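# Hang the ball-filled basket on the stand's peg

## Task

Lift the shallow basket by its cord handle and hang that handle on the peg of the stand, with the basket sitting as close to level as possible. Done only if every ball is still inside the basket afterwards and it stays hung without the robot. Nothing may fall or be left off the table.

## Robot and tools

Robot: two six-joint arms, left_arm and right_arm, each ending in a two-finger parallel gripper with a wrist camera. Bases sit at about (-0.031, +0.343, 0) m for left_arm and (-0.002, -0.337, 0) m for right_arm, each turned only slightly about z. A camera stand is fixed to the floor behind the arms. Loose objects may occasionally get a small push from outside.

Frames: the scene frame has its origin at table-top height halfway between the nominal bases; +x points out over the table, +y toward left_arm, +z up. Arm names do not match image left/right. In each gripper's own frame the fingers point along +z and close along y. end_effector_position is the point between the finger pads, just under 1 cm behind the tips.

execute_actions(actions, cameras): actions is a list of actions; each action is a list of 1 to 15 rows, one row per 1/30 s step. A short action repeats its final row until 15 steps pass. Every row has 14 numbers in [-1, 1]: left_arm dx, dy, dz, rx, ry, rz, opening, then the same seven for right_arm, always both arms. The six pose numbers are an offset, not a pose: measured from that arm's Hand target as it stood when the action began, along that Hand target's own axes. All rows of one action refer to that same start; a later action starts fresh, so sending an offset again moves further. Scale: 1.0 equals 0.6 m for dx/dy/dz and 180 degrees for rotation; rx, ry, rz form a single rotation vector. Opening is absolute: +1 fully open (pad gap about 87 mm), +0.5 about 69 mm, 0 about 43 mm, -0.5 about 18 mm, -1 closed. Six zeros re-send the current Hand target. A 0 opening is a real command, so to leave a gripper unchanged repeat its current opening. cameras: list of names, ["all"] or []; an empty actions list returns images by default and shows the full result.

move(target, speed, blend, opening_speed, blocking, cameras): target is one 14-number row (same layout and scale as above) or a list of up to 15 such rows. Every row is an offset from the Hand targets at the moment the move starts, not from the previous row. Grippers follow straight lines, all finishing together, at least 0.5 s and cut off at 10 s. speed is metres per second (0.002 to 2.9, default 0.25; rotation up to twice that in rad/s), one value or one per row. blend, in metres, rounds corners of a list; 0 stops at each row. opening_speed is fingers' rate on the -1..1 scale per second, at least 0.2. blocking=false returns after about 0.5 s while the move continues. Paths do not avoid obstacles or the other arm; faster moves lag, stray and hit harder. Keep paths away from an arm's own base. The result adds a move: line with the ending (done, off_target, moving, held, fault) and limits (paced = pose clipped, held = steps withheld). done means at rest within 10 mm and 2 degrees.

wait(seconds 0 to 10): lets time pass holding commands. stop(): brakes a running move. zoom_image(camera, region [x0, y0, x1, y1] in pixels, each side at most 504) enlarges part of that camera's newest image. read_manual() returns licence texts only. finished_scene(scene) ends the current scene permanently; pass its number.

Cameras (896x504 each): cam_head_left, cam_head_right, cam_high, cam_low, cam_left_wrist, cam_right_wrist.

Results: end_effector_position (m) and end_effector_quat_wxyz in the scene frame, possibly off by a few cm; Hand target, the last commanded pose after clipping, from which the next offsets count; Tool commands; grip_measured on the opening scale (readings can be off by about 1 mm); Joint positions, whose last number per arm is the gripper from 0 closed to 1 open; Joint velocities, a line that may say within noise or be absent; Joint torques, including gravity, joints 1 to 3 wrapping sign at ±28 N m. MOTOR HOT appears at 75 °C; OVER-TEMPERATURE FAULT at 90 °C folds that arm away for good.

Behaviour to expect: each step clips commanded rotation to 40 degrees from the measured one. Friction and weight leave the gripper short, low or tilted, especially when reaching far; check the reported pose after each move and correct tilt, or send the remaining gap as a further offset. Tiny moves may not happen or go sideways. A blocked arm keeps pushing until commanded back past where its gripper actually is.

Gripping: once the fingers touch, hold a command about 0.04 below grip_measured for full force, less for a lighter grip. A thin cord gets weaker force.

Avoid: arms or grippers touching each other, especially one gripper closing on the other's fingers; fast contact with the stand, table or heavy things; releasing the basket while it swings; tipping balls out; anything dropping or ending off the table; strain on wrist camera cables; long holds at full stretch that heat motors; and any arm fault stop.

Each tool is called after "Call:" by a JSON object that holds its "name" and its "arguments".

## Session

Call:
{"name": "execute_actions", "arguments": {"actions": []}}

Scene clock: 0.00 s.
left_arm: end_effector_position=(+0.3336, +0.3137, +0.0521) grip_measured=+0.976 end_effector_quat_wxyz=(+0.605, +0.024, +0.795, -0.040) | right_arm: end_effector_position=(+0.3666, -0.3626, +0.0739) grip_measured=+1.000 end_effector_quat_wxyz=(+0.653, +0.063, +0.753, -0.039)
Joint positions: left_arm=[-0.027 1.535 0.244 1.022 0.031 -0.027 0.988] | right_arm=[-0.03 1.564 0.207 1.212 0.126 0.041 1]
Joint velocities: within noise
Joint torques (N m): no reading
Heat: left arm: 31 °C; right arm: 28 °C.
Hand target: left_arm +0.3381, +0.3134, +0.0604; +0.615, +0.024, +0.787, -0.040 | right_arm +0.3680, -0.3626, +0.0762; +0.656, +0.063, +0.751, -0.039
Tool commands: left_gripper/opening=+1.0 right_gripper/opening=+1.0
camera_calibration:
cam_left_wrist: T_world_to_cam=[[-0.109693, -0.992724, 0.0496612, 0.342334], [-0.905816, 0.0792696, -0.41619, 0.319207], [0.409226, -0.090637, -0.90792, 0.0817278], [0, 0, 0, 1]] pos_world=[0.293249, 0.321947, 0.190052]
cam_right_wrist: T_world_to_cam=[[-0.144276, -0.989523, -0.00542051, -0.309536], [-0.831293, 0.124173, -0.541787, 0.413992], [0.536784, -0.0736609, -0.840498, -0.0157291], [0, 0, 0, 1]] pos_world=[0.307933, -0.358858, 0.209398]

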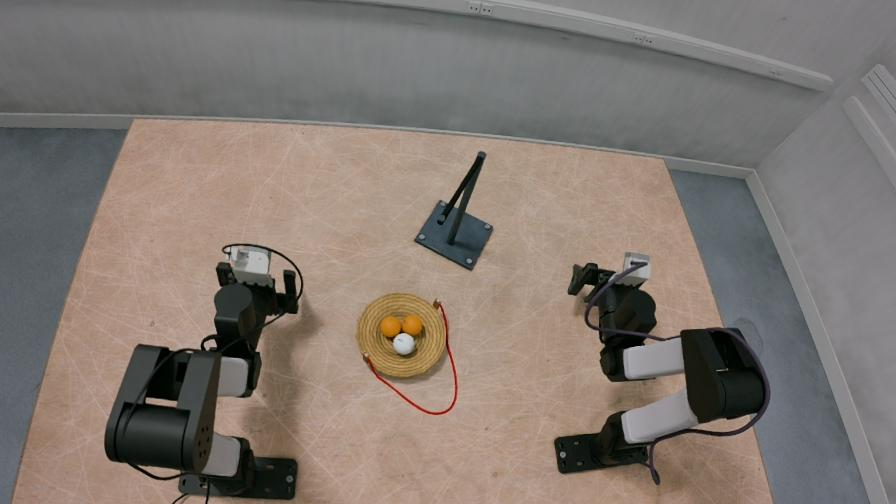

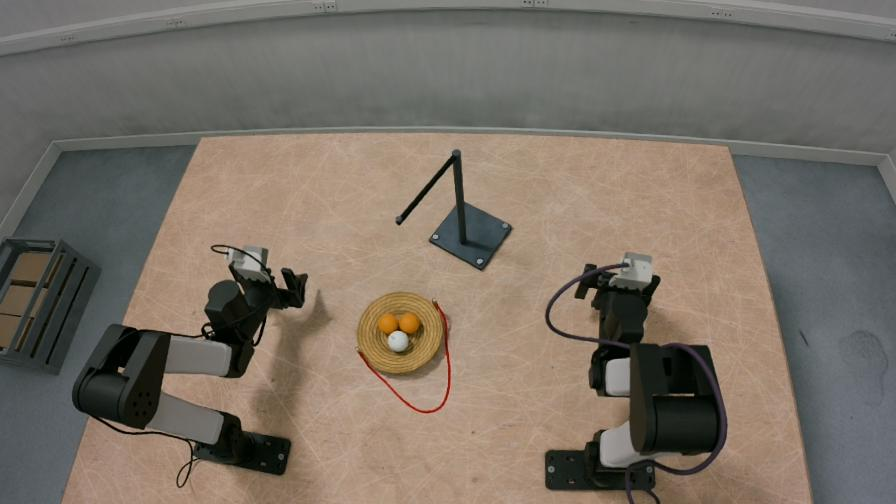

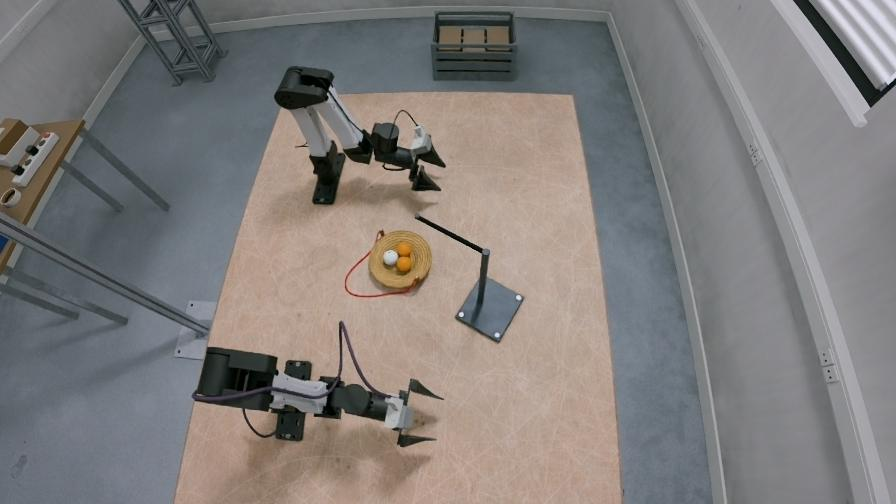

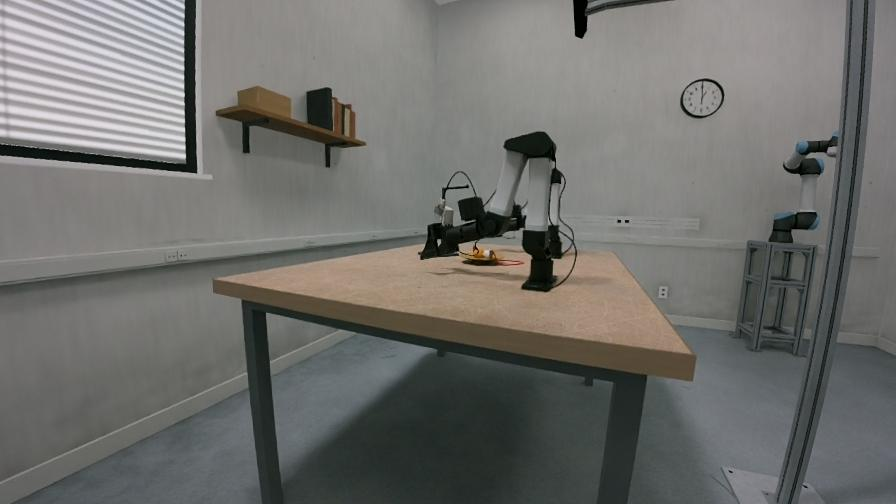

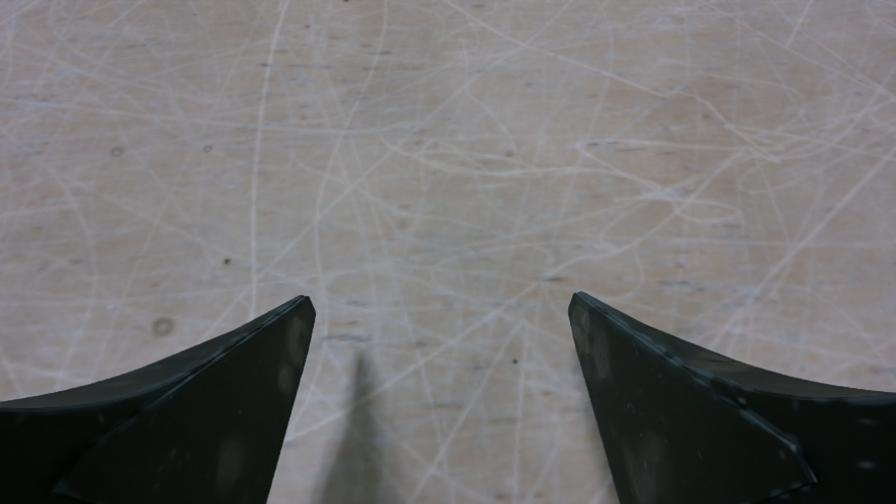

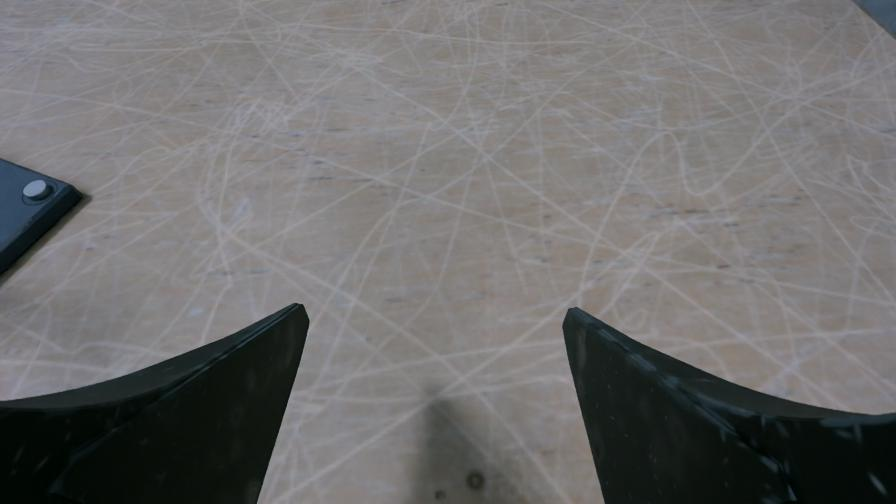

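Call:
{"name": "zoom_image", "arguments": {"camera": "cam_head_left", "region": [350, 280, 490, 430]}}

Call:
{"name": "zoom_image", "arguments": {"camera": "cam_head_right", "region": [340, 280, 480, 430]}}

Call:
{"name": "zoom_image", "arguments": {"camera": "cam_head_left", "region": [410, 140, 510, 280]}}

Call:
{"name": "zoom_image", "arguments": {"camera": "cam_head_right", "region": [380, 140, 520, 280]}}

Scaled by 3.360 from the camera's 896x504 image, which has a finer 1280x720 frame.

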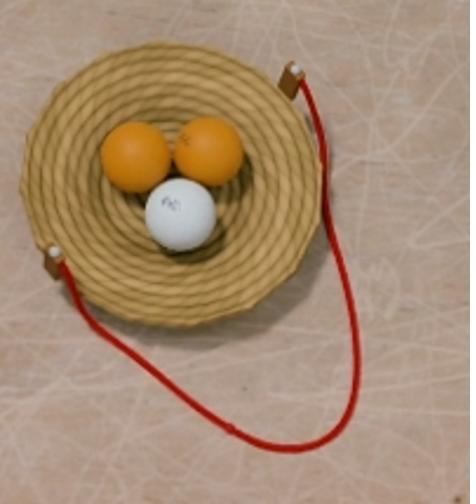

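Scaled by 3.360 from the camera's 896x504 image, which has a finer 1280x720 frame.

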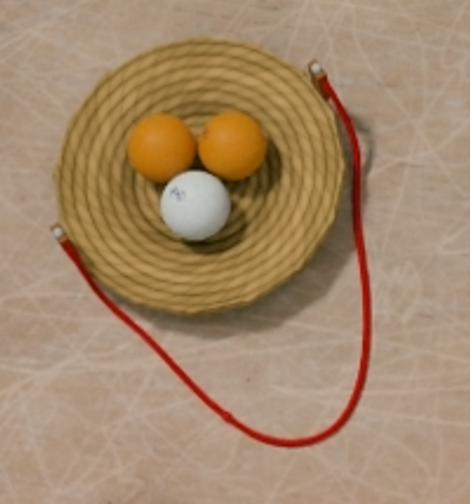

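Scaled by 3.600 from the camera's 896x504 image, which has a finer 1280x720 frame.

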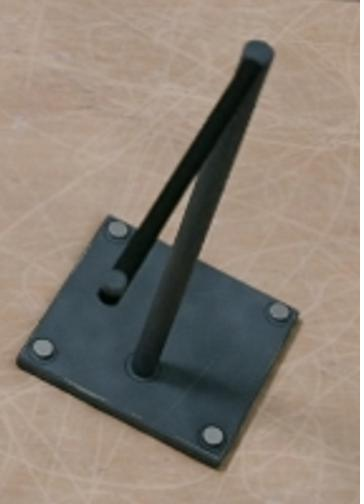

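Scaled by 3.600 from the camera's 896x504 image, which has a finer 1280x720 frame.

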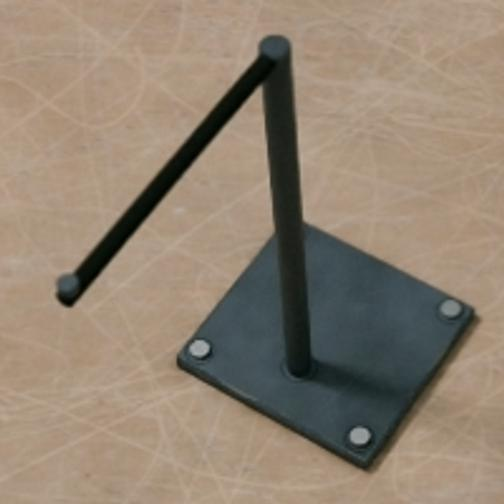

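Call:
{"name": "move", "arguments": {"target": [[0,0,0,0,0,0,1,-0.2143,0.1750,-0.1703,-0.2800,0.1177,-0.1035,0],[0,0,0,0,0,0,1,-0.2147,0.3465,-0.3827,-0.5182,0.0977,-0.1835,0],[0,0,0,0,0,0,1,-0.0360,0.4823,-0.5575,-0.7081,0.0695,-0.2466,0]], "speed": 0.35, "blend": [0.04,0.04,0], "cameras": ["cam_head_left","cam_head_right","cam_right_wrist"]}}

Scene clock: 146.77 s.
left_arm: end_effector_position=(+0.3336, +0.3137, +0.0521) grip_measured=+0.976 end_effector_quat_wxyz=(+0.605, +0.024, +0.795, -0.040) | right_arm: end_effector_position=(+0.0878, -0.0322, +0.1549) grip_measured=+0.000 end_effector_quat_wxyz=(-0.230, +0.770, -0.401, -0.439)
Joint positions: left_arm=[-0.027 1.535 0.244 1.022 0.031 -0.027 0.988] | right_arm=[0.864 1.4 1.056 -0.8 -0.979 -1.073 0.5]
Joint torques (N m): left_arm=[-0.25 -5.35 5.04 1.78 0.07 -0.27] | right_arm=[0.55 -2.95 5 0.96 -0.49 -0.12]
Heat: left arm: 37 °C; right arm: 33 °C.
Hand target: left_arm +0.3381, +0.3134, +0.0604; +0.615, +0.024, +0.787, -0.040 | right_arm +0.0847, -0.0303, +0.1504; -0.226, +0.772, -0.393, -0.446
Off the commanded pose: left_arm 0.009 m, 2 deg | right_arm 0.006 m, 1 deg.
move: done
camera_calibration:
cam_right_wrist: T_world_to_cam=[[0.815496, 0.578496, 0.0175999, -0.0597171], [0.571529, -0.800136, -0.182035, -0.0235945], [-0.0912241, 0.158508, -0.983135, 0.311124], [0, 0, 0, 1]] pos_world=[0.090566, -0.0336483, 0.302633]
Images, in order (width x height): cam_head_left 896x504, cam_head_right 896x504, cam_right_wrist 896x504.

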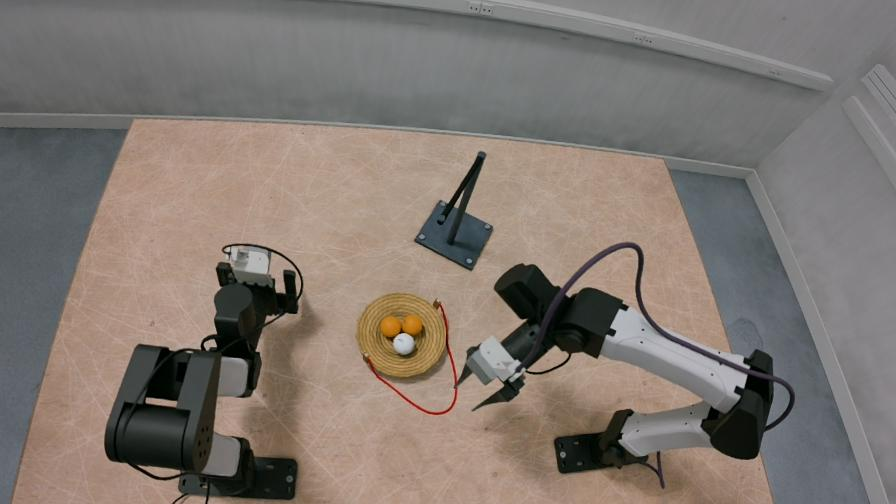

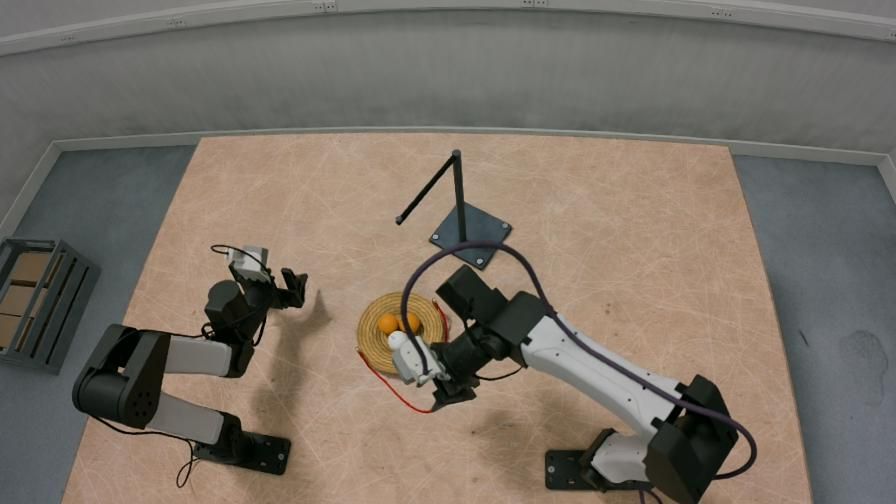

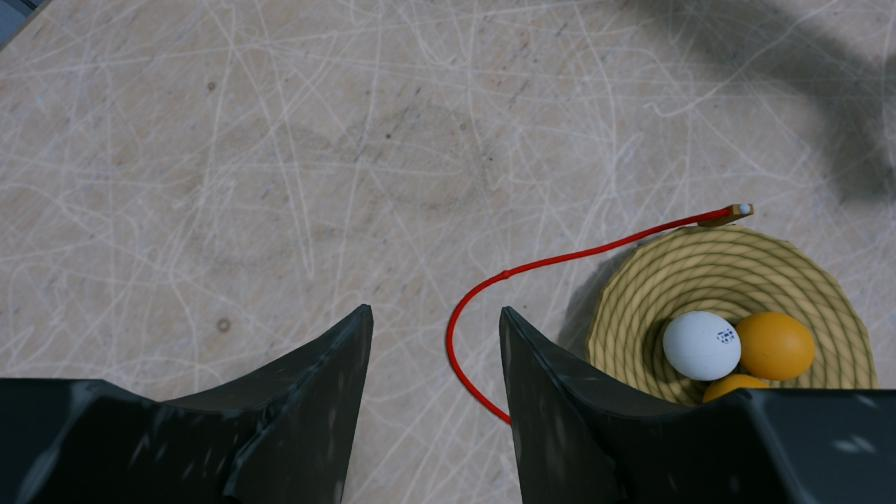

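Call:
{"name": "zoom_image", "arguments": {"camera": "cam_right_wrist", "region": [340, 190, 760, 430]}}

Scaled by 1.200 from the camera's 896x504 image, which has a finer 1280x720 frame.

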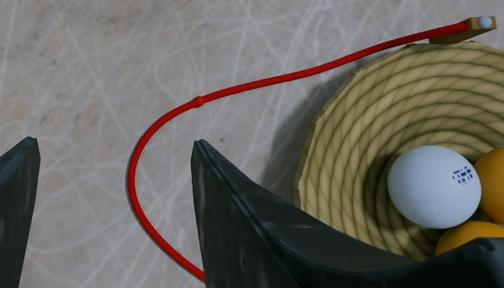

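Call:
{"name": "move", "arguments": {"target": [0,0,0,0,0,0,1,0.1473,-0.0138,0.0627,0,0,0,0], "speed": 0.2, "cameras": ["cam_right_wrist"]}}

Scene clock: 191.57 s.
left_arm: end_effector_position=(+0.3336, +0.3137, +0.0521) grip_measured=+0.976 end_effector_quat_wxyz=(+0.605, +0.024, +0.795, -0.040) | right_arm: end_effector_position=(+0.0997, -0.0333, +0.0600) grip_measured=+0.000 end_effector_quat_wxyz=(-0.229, +0.774, -0.395, -0.440)
Joint positions: left_arm=[-0.027 1.535 0.244 1.022 0.031 -0.027 0.988] | right_arm=[0.826 1.566 0.817 -0.466 -0.997 -1.162 0.5]
Joint torques (N m): left_arm=[-0.2 -5.24 5.01 1.79 0.08 -0.23] | right_arm=[-0.59 -3.63 4.18 0.83 -0.52 -0.11]
Heat: left arm: 38 °C; right arm: 31 °C.
Hand target: left_arm +0.3381, +0.3134, +0.0604; +0.615, +0.024, +0.787, -0.040 | right_arm +0.0981, -0.0348, +0.0551; -0.227, +0.772, -0.393, -0.446
Off the commanded pose: left_arm 0.009 m, 2 deg | right_arm 0.005 m, 1 deg.
move: done
camera_calibration:
cam_right_wrist: T_world_to_cam=[[0.807084, 0.590005, 0.0225852, -0.0662871], [0.583701, -0.791531, -0.18103, -0.0495094], [-0.0889317, 0.159289, -0.983218, 0.218874], [0, 0, 0, 1]] pos_world=[0.101863, -0.0349428, 0.207735]
Images, in order (width x height): cam_right_wrist 896x504.

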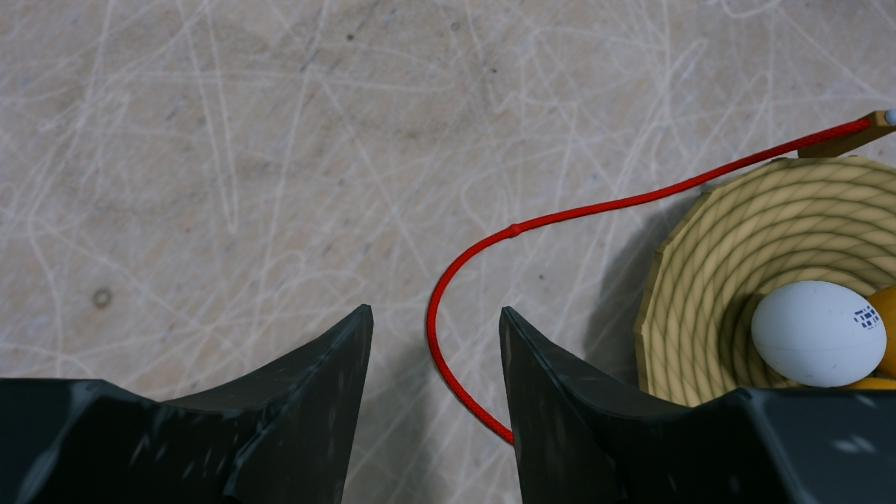

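Call:
{"name": "move", "arguments": {"target": [[0,0,0,0,0,0,1,0.0658,0.0043,0.0365,0,0,0,0],[0,0,0,0,0,0,1,0.0658,0.0043,0.0365,0,0,0,-1]], "speed": 0.08, "opening_speed": 1.0, "cameras": ["cam_right_wrist"]}}

Scene clock: 207.60 s.
left_arm: end_effector_position=(+0.3336, +0.3137, +0.0521) grip_measured=+0.976 end_effector_quat_wxyz=(+0.605, +0.024, +0.795, -0.040) | right_arm: end_effector_position=(+0.0984, -0.0338, +0.0158) grip_measured=-0.991 end_effector_quat_wxyz=(-0.231, +0.774, -0.391, -0.441)
Joint positions: left_arm=[-0.027 1.535 0.244 1.022 0.031 -0.027 0.988] | right_arm=[0.826 1.676 0.715 -0.251 -1.003 -1.167 0.005]
Joint torques (N m): left_arm=[-0.16 -5.29 5 1.79 0.11 -0.28] | right_arm=[-0.66 -3.73 3.63 0.86 -0.47 -0.08]
Heat: left arm: 38 °C; right arm: 31 °C.
Hand target: left_arm +0.3381, +0.3134, +0.0604; +0.615, +0.024, +0.787, -0.040 | right_arm +0.0965, -0.0369, +0.0100; -0.227, +0.772, -0.393, -0.446
Off the commanded pose: left_arm 0.009 m, 2 deg | right_arm 0.007 m, 1 deg.
move: done
camera_calibration:
cam_right_wrist: T_world_to_cam=[[0.804473, 0.59329, 0.0288045, -0.0635678], [0.587415, -0.787438, -0.186777, -0.0572849], [-0.0881314, 0.167178, -0.98198, 0.175569], [0, 0, 0, 1]] pos_world=[0.100262, -0.0367453, 0.163536]
Images, in order (width x height): cam_right_wrist 896x504.

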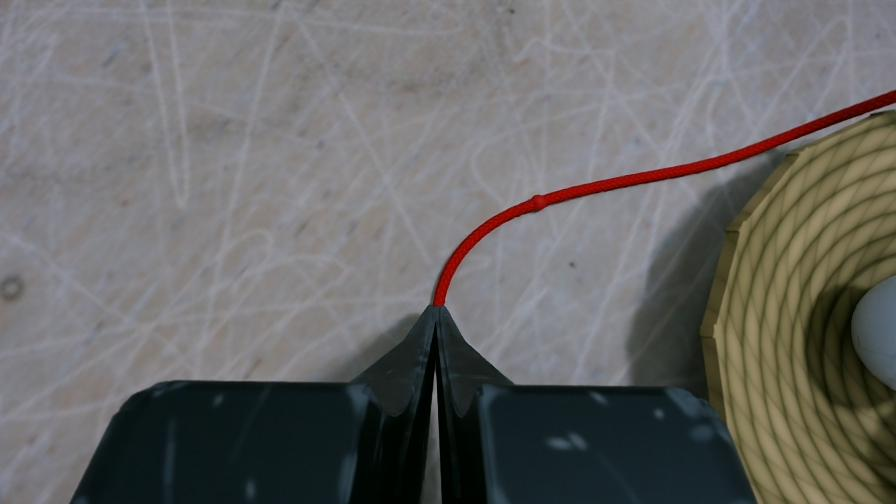

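Call:
{"name": "zoom_image", "arguments": {"camera": "cam_right_wrist", "region": [380, 180, 560, 400]}}

Scaled by 2.291 from the camera's 896x504 image, which has a finer 1280x720 frame.

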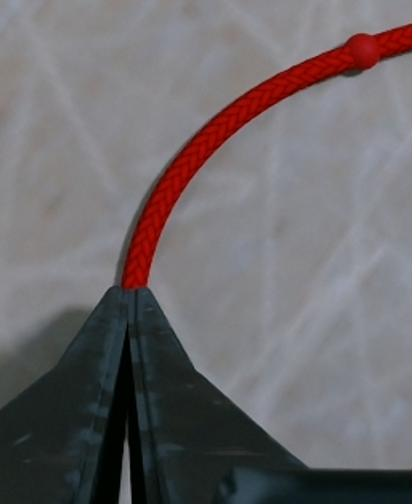

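Call:
{"name": "move", "arguments": {"target": [0,0,0,0,0,0,1,-0.0722,0,-0.0417,0,0,0,-1], "speed": 0.1, "cameras": ["cam_right_wrist"]}}

Scene clock: 220.90 s.
left_arm: end_effector_position=(+0.3336, +0.3137, +0.0521) grip_measured=+0.976 end_effector_quat_wxyz=(+0.605, +0.024, +0.795, -0.040) | right_arm: end_effector_position=(+0.0905, -0.0421, +0.0477) grip_measured=-0.991 end_effector_quat_wxyz=(-0.209, +0.770, -0.403, -0.448)
Joint positions: left_arm=[-0.027 1.535 0.244 1.022 0.031 -0.027 0.988] | right_arm=[0.826 1.581 0.781 -0.466 -1.005 -1.167 0.005]
Joint torques (N m): left_arm=[-0.17 -5.33 5.09 1.79 0.06 -0.24] | right_arm=[-0.65 -6.23 6.86 0.62 -0.45 -0.09]
Heat: left arm: 38 °C; right arm: 31 °C.
Hand target: left_arm +0.3381, +0.3134, +0.0604; +0.615, +0.024, +0.787, -0.040 | right_arm +0.0966, -0.0369, +0.0600; -0.227, +0.772, -0.393, -0.446
Off the commanded pose: left_arm 0.009 m, 2 deg | right_arm 0.015 m, 2 deg.
move: off_target (right_arm)
camera_calibration:
cam_right_wrist: T_world_to_cam=[[0.804076, 0.594029, -0.0243079, -0.0506793], [0.581168, -0.793971, -0.178478, -0.0533246], [-0.125321, 0.129383, -0.983644, 0.20939], [0, 0, 0, 1]] pos_world=[0.0979815, -0.0393247, 0.195216]
Images, in order (width x height): cam_right_wrist 896x504.

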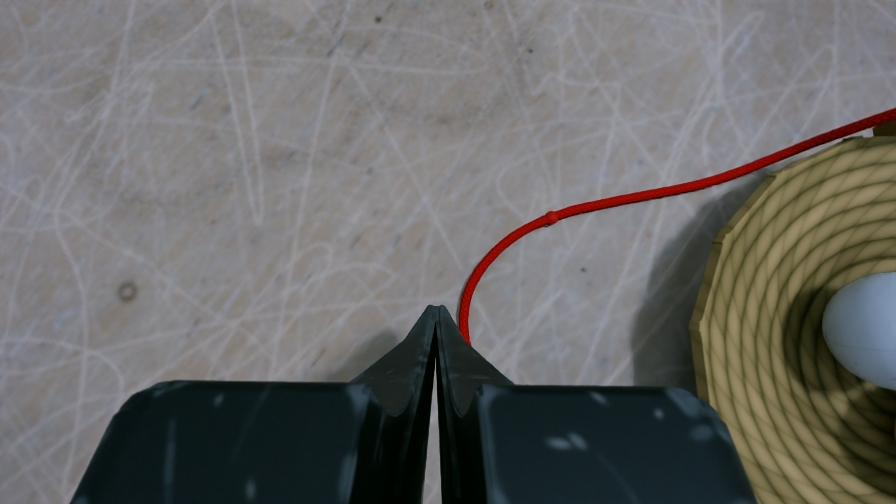

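Call:
{"name": "move", "arguments": {"target": [[0,0,0,0,0,0,1,0.0433,0.0033,0.0239,0,0,0,-0.2],[0,0,0,0,0,0,1,0.0802,0.0033,0.0447,0,0,0,-0.2],[0,0,0,0,0,0,1,0.0802,0.0033,0.0447,0,0,0,-1]], "speed": [0.1,0.05,0.05], "blend": [0.01,0,0], "opening_speed": 1.0, "cameras": ["cam_right_wrist"]}}

Scene clock: 240.00 s.
left_arm: end_effector_position=(+0.3336, +0.3137, +0.0521) grip_measured=+0.976 end_effector_quat_wxyz=(+0.605, +0.024, +0.795, -0.040) | right_arm: end_effector_position=(+0.0963, -0.0351, +0.0126) grip_measured=-0.915 end_effector_quat_wxyz=(-0.232, +0.773, -0.389, -0.444)
Joint positions: left_arm=[-0.027 1.535 0.244 1.022 0.031 -0.027 0.988] | right_arm=[0.825 1.682 0.699 -0.23 -1.011 -1.169 0.042]
Joint torques (N m): left_arm=[-0.23 -5.26 4.98 1.79 0.09 -0.27] | right_arm=[-0.69 -3.4 3.55 0.87 -0.41 -0.09]
Heat: left arm: 39 °C; right arm: 31 °C.
Hand target: left_arm +0.3381, +0.3134, +0.0604; +0.615, +0.024, +0.787, -0.040 | right_arm +0.0953, -0.0388, +0.0048; -0.227, +0.772, -0.393, -0.446
Off the commanded pose: left_arm 0.009 m, 2 deg | right_arm 0.009 m, 1 deg.
move: done
camera_calibration:
cam_right_wrist: T_world_to_cam=[[0.803062, 0.595206, 0.0286432, -0.0608019], [0.588603, -0.784822, -0.193907, -0.0576877], [-0.0929347, 0.172579, -0.980602, 0.173036], [0, 0, 0, 1]] pos_world=[0.0988639, -0.0389472, 0.160235]
Images, in order (width x height): cam_right_wrist 896x504.

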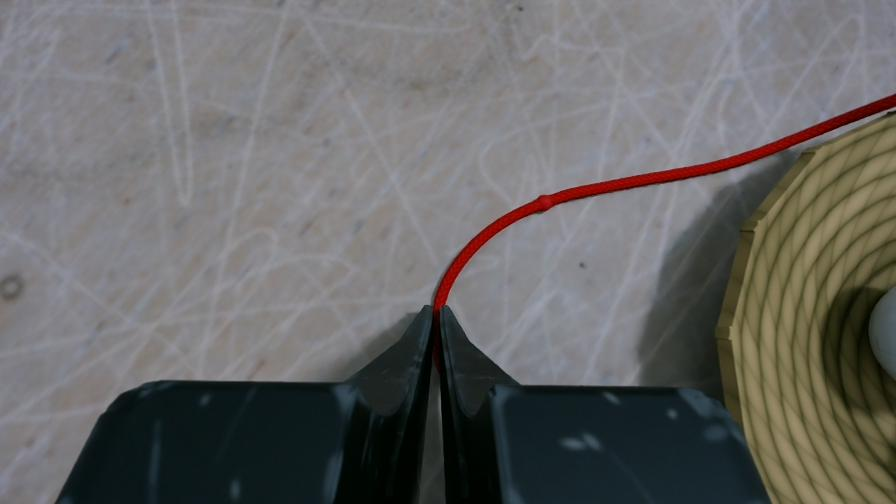

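Call:
{"name": "move", "arguments": {"target": [[0,0,0,0,0,0,1,-0.1668,-0.0518,-0.0950,0.0385,0,0.0222,-1],[0,0,0,0,0,0,1,-0.3107,-0.1952,-0.1793,0.1251,0,0.0722,-1],[0,0,0,0,0,0,1,-0.3913,-0.2817,-0.2392,0.1491,0,0.0861,-1],[0,0,0,0,0,0,1,-0.4462,-0.2817,-0.2708,0.1491,0,0.0861,-1]], "speed": [0.2,0.2,0.15,0.03], "blend": [0.03,0.03,0,0], "cameras": ["cam_head_left","cam_head_right","cam_low","cam_right_wrist"]}}

Scene clock: 370.67 s.
left_arm: end_effector_position=(+0.3336, +0.3137, +0.0521) grip_measured=+0.976 end_effector_quat_wxyz=(+0.605, +0.024, +0.795, -0.040) | right_arm: end_effector_position=(+0.2292, +0.0515, +0.3113) grip_measured=-0.915 end_effector_quat_wxyz=(-0.327, +0.644, -0.585, -0.369)
Joint positions: left_arm=[-0.027 1.535 0.244 1.022 0.031 -0.027 0.988] | right_arm=[0.799 1.797 2.037 -0.985 -0.712 -0.529 0.042]
Joint torques (N m): left_arm=[-0.21 -5.37 5.08 1.8 0.07 -0.26] | right_arm=[-0.75 -5.5 8.4 1.54 -0.19 0.15]
Heat: left arm: 41 °C; right arm: 31 °C.
Hand target: left_arm +0.3381, +0.3134, +0.0604; +0.615, +0.024, +0.787, -0.040 | right_arm +0.2365, +0.0551, +0.3179; -0.337, +0.639, -0.585, -0.369
Off the commanded pose: left_arm 0.009 m, 2 deg | right_arm 0.010 m, 1 deg.
move: done
camera_calibration:
cam_right_wrist: T_world_to_cam=[[0.994073, 0.108623, 0.00440425, -0.238825], [0.107701, -0.9785, -0.175892, 0.104701], [-0.0147964, 0.175324, -0.9844, 0.446425], [0, 0, 0, 1]] pos_world=[0.232739, 0.0501225, 0.458929]
Images, in order (width x height): cam_head_left 896x504, cam_head_right 896x504, cam_low 896x504, cam_right_wrist 896x504.

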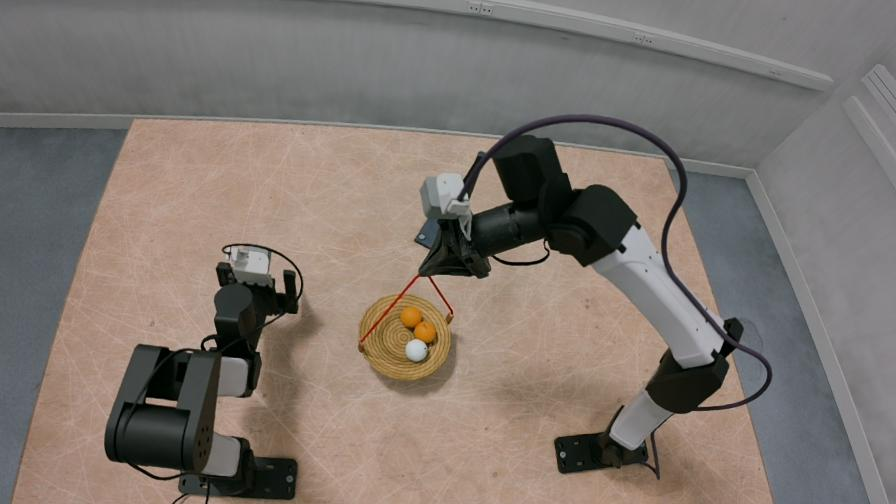

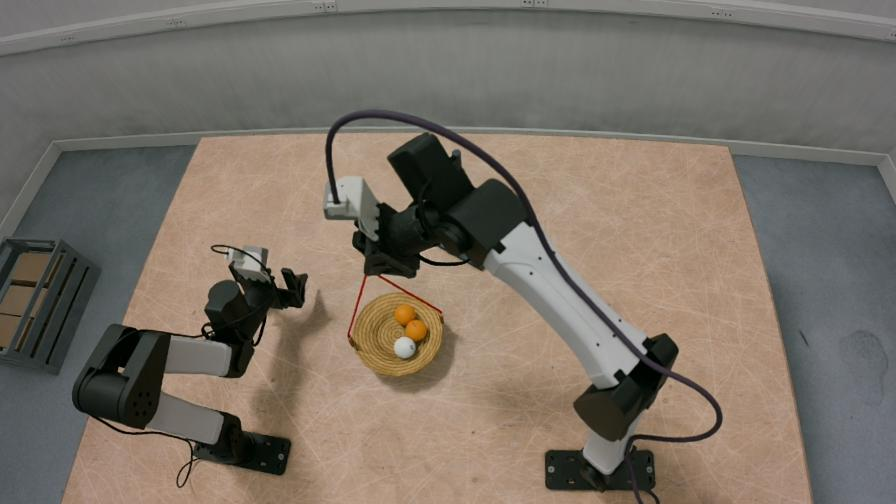

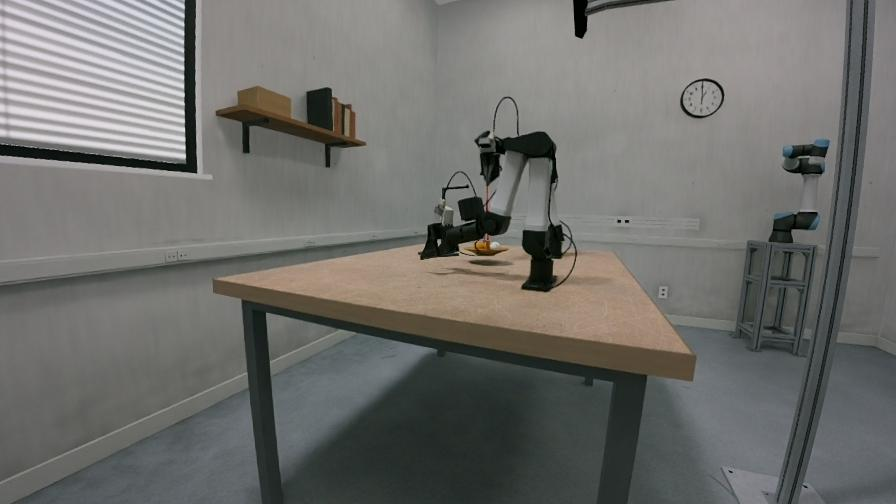

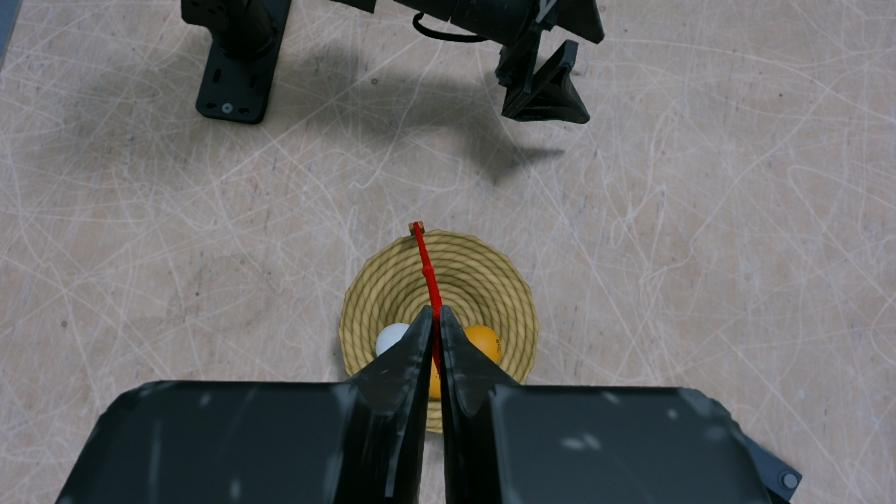

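Call:
{"name": "zoom_image", "arguments": {"camera": "cam_head_left", "region": [350, 260, 470, 390]}}

Call:
{"name": "zoom_image", "arguments": {"camera": "cam_head_right", "region": [340, 260, 460, 390]}}

Call:
{"name": "zoom_image", "arguments": {"camera": "cam_low", "region": [450, 170, 530, 270]}}

Scaled by 3.877 from the camera's 896x504 image, which has a finer 1280x720 frame.

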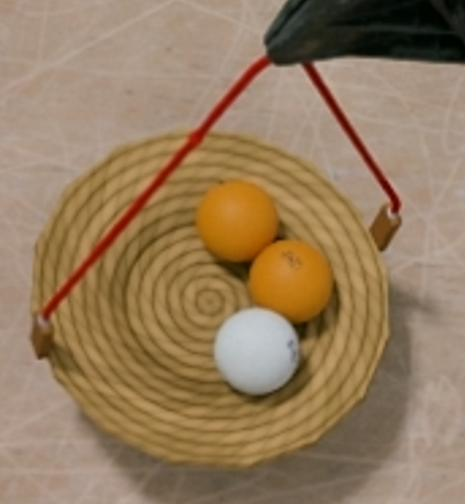

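Scaled by 3.877 from the camera's 896x504 image, which has a finer 1280x720 frame.

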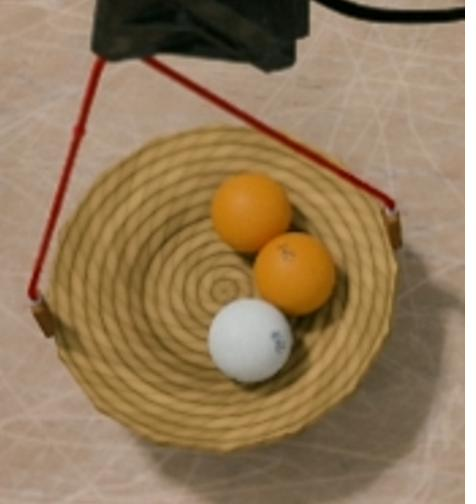

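Scaled by 5.040 from the camera's 896x504 image, which has a finer 1280x720 frame.

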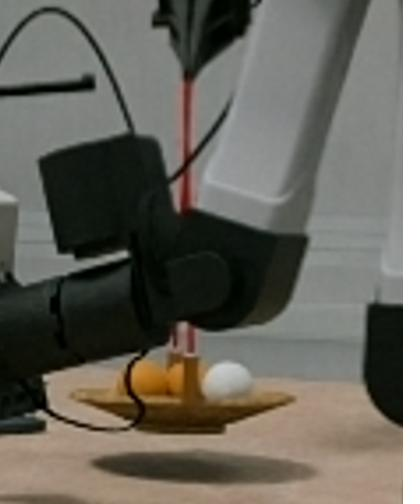

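Call:
{"name": "move", "arguments": {"target": [0,0,0,0,0,0,1,-0.0720,-0.0512,-0.0625,0.1684,0,0.0972,-1], "speed": 0.09, "cameras": ["cam_head_left","cam_right_wrist"]}}

Scene clock: 413.60 s.
left_arm: end_effector_position=(+0.3336, +0.3137, +0.0521) grip_measured=+0.976 end_effector_quat_wxyz=(+0.605, +0.024, +0.795, -0.040) | right_arm: end_effector_position=(+0.2656, +0.0402, +0.3653) grip_measured=-0.915 end_effector_quat_wxyz=(+0.420, -0.441, +0.754, +0.245)
Joint positions: left_arm=[-0.027 1.535 0.244 1.022 0.031 -0.027 0.988] | right_arm=[0.901 1.797 2.252 -1.014 -0.12 -0.076 0.042]
Joint torques (N m): left_arm=[-0.18 -5.23 5.04 1.79 0.1 -0.26] | right_arm=[0.61 -5.18 7.97 1.86 0.08 0.19]
Heat: left arm: 41 °C; right arm: 35 °C.
Hand target: left_arm +0.3381, +0.3134, +0.0604; +0.615, +0.024, +0.787, -0.040 | right_arm +0.2681, +0.0469, +0.3740; +0.433, -0.433, +0.750, +0.250
Off the commanded pose: left_arm 0.009 m, 2 deg | right_arm 0.011 m, 2 deg.
move: off_target (right_arm)
camera_calibration:
cam_right_wrist: T_world_to_cam=[[0.874868, -0.484057, 0.0171499, -0.223116], [-0.475407, -0.864933, -0.160868, 0.244012], [0.0927028, 0.132585, -0.986827, 0.476231], [0, 0, 0, 1]] pos_world=[0.267054, 0.0399123, 0.513038]
Images, in order (width x height): cam_head_left 896x504, cam_right_wrist 896x504.

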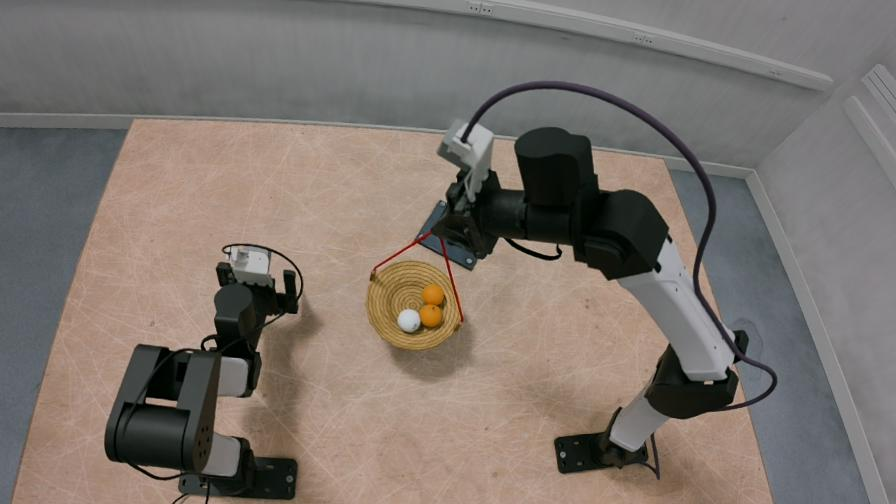

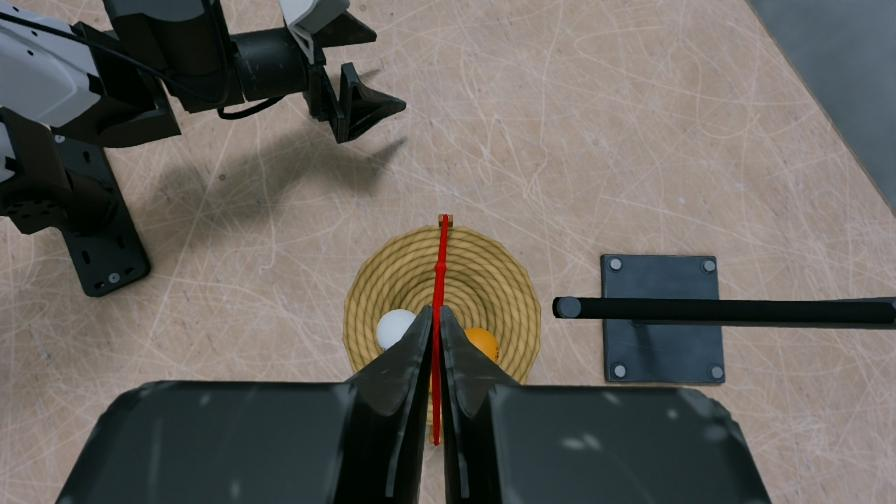

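Call:
{"name": "move", "arguments": {"target": [[0,0,0,0,0,0,1,-0.0052,-0.0665,0.0088,0,0,0,-1],[0,0,0,0,0,0,1,-0.0058,-0.1933,0.0102,0,0,0,-1]], "speed": 0.06, "cameras": ["cam_head_left","cam_head_right","cam_low","cam_right_wrist"]}}

Scene clock: 446.90 s.
left_arm: end_effector_position=(+0.3336, +0.3137, +0.0521) grip_measured=+0.976 end_effector_quat_wxyz=(+0.605, +0.024, +0.795, -0.040) | right_arm: end_effector_position=(+0.3666, -0.0080, +0.3693) grip_measured=-0.915 end_effector_quat_wxyz=(+0.424, -0.427, +0.759, +0.248)
Joint positions: left_arm=[-0.027 1.535 0.244 1.022 0.031 -0.027 0.988] | right_arm=[0.606 2.085 2.718 -1.218 -0.357 -0.212 0.042]
Joint torques (N m): left_arm=[-0.16 -5.37 5.16 1.79 0.09 -0.26] | right_arm=[-0.57 -6.42 7.04 1.81 -0.22 -0.13]
Heat: left arm: 41 °C; right arm: 37 °C.
Hand target: left_arm +0.3381, +0.3134, +0.0604; +0.615, +0.024, +0.787, -0.040 | right_arm +0.3721, -0.0048, +0.3738; +0.432, -0.433, +0.750, +0.251
Off the commanded pose: left_arm 0.009 m, 2 deg | right_arm 0.008 m, 2 deg.
move: done
camera_calibration:
cam_right_wrist: T_world_to_cam=[[0.862776, -0.50558, 0.00264008, -0.325405], [-0.497739, -0.850288, -0.171076, 0.263055], [0.0887373, 0.146286, -0.985254, 0.478219], [0, 0, 0, 1]] pos_world=[0.369249, -0.0108025, 0.517029]
Images, in order (width x height): cam_head_left 896x504, cam_head_right 896x504, cam_low 896x504, cam_right_wrist 896x504.

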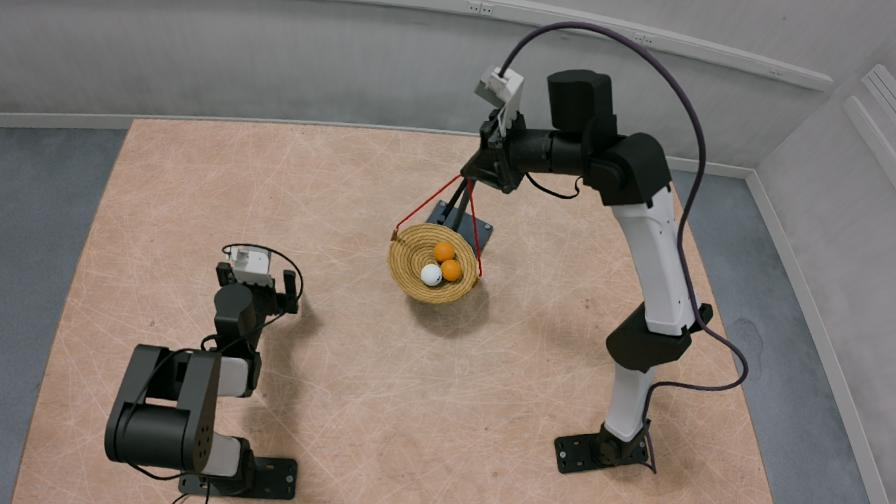

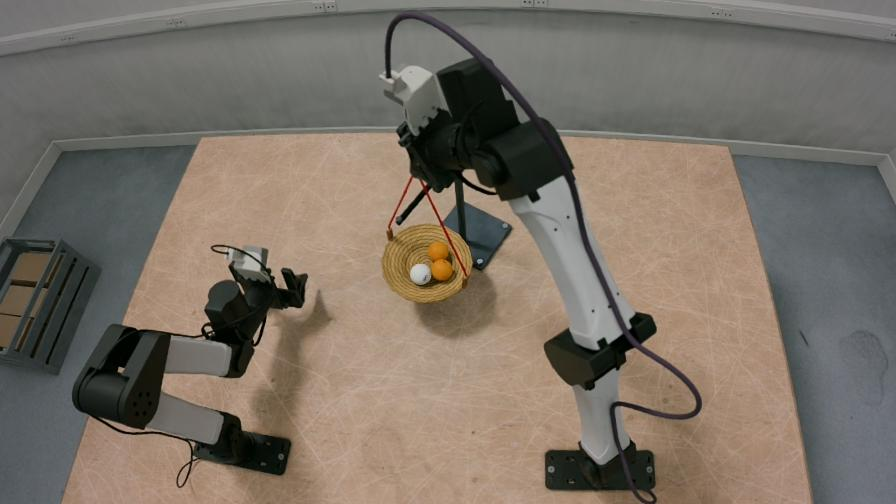

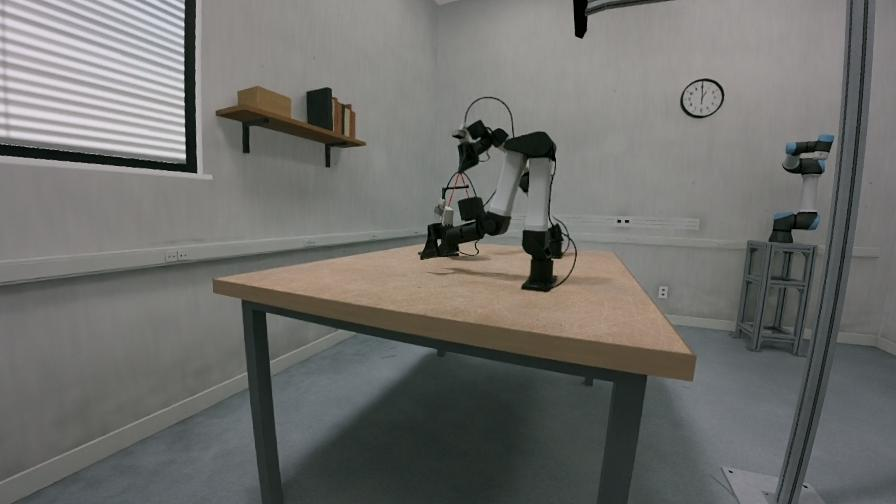

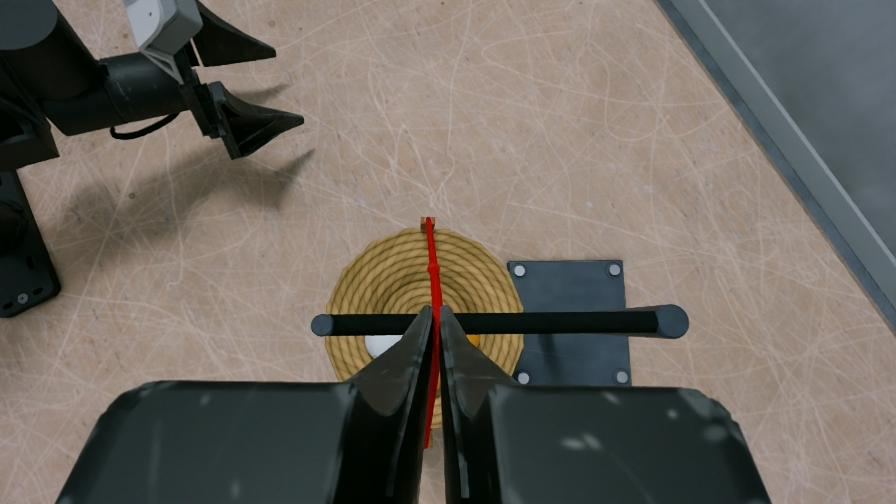

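Call:
{"name": "zoom_image", "arguments": {"camera": "cam_head_left", "region": [370, 160, 500, 310]}}

Call:
{"name": "zoom_image", "arguments": {"camera": "cam_head_right", "region": [365, 160, 495, 310]}}

Call:
{"name": "zoom_image", "arguments": {"camera": "cam_right_wrist", "region": [300, 200, 700, 460]}}

Scaled by 3.360 from the camera's 896x504 image, which has a finer 1280x720 frame.

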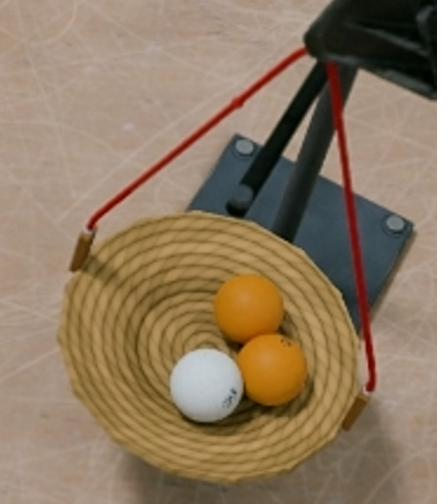

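Scaled by 3.360 from the camera's 896x504 image, which has a finer 1280x720 frame.

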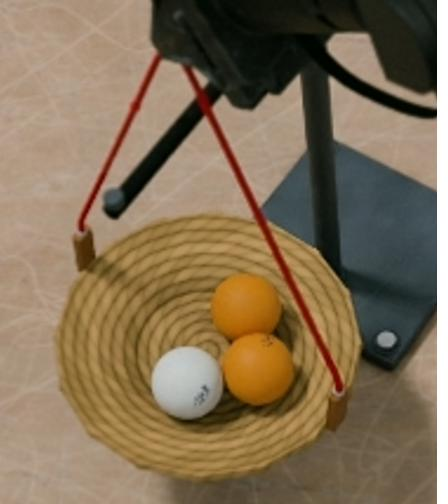

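Scaled by 1.260 from the camera's 896x504 image, which has a finer 1280x720 frame.

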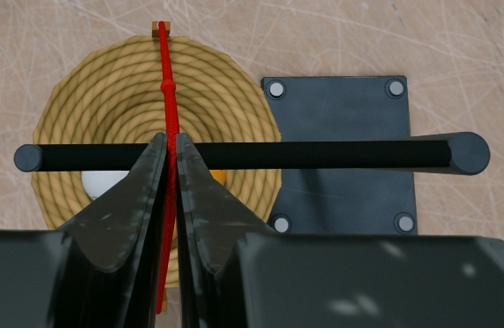

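Call:
{"name": "move", "arguments": {"target": [0,0,0,0,0,0,1,0.0537,0.0017,0.0262,0,0,0,-1], "speed": 0.04, "cameras": ["cam_right_wrist"]}}

Scene clock: 477.67 s.
left_arm: end_effector_position=(+0.3336, +0.3137, +0.0521) grip_measured=+0.976 end_effector_quat_wxyz=(+0.605, +0.024, +0.795, -0.040) | right_arm: end_effector_position=(+0.3711, -0.0040, +0.3182) grip_measured=-0.915 end_effector_quat_wxyz=(+0.405, -0.432, +0.767, +0.246)
Joint positions: left_arm=[-0.027 1.535 0.244 1.022 0.031 -0.027 0.988] | right_arm=[0.606 1.921 2.23 -0.939 -0.362 -0.218 0.042]
Joint torques (N m): left_arm=[-0.23 -5.34 5.09 1.79 0.09 -0.27] | right_arm=[-0.53 -10.62 4.57 1.97 -0.15 -0.1]
Heat: left arm: 42 °C; right arm: 36 °C.
Hand target: left_arm +0.3381, +0.3134, +0.0604; +0.615, +0.024, +0.787, -0.040 | right_arm +0.3699, -0.0065, +0.3380; +0.433, -0.433, +0.750, +0.250
Off the commanded pose: left_arm 0.009 m, 2 deg | right_arm 0.020 m, 4 deg.
move: off_target (right_arm)
camera_calibration:
cam_right_wrist: T_world_to_cam=[[0.86671, -0.498636, -0.0132837, -0.323361], [-0.495824, -0.858299, -0.132221, 0.246819], [0.0545287, 0.121183, -0.991131, 0.441406], [0, 0, 0, 1]] pos_world=[0.37857, -0.00288655, 0.465831]
Images, in order (width x height): cam_right_wrist 896x504.

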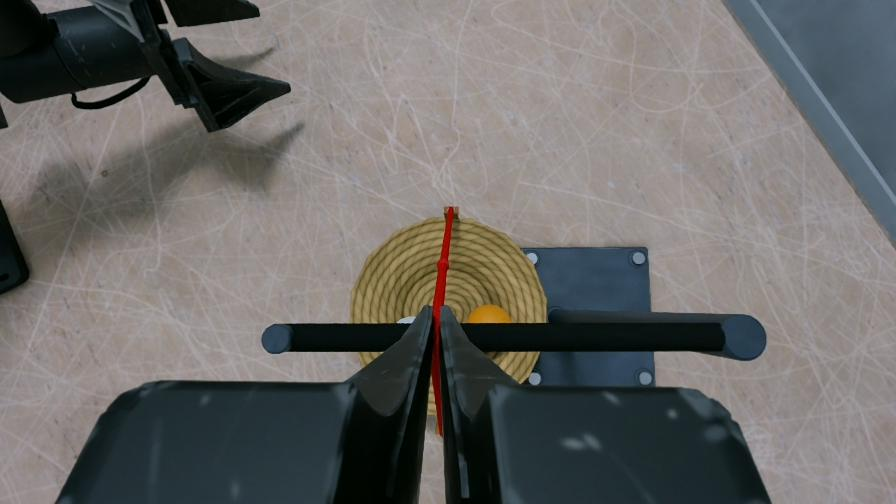

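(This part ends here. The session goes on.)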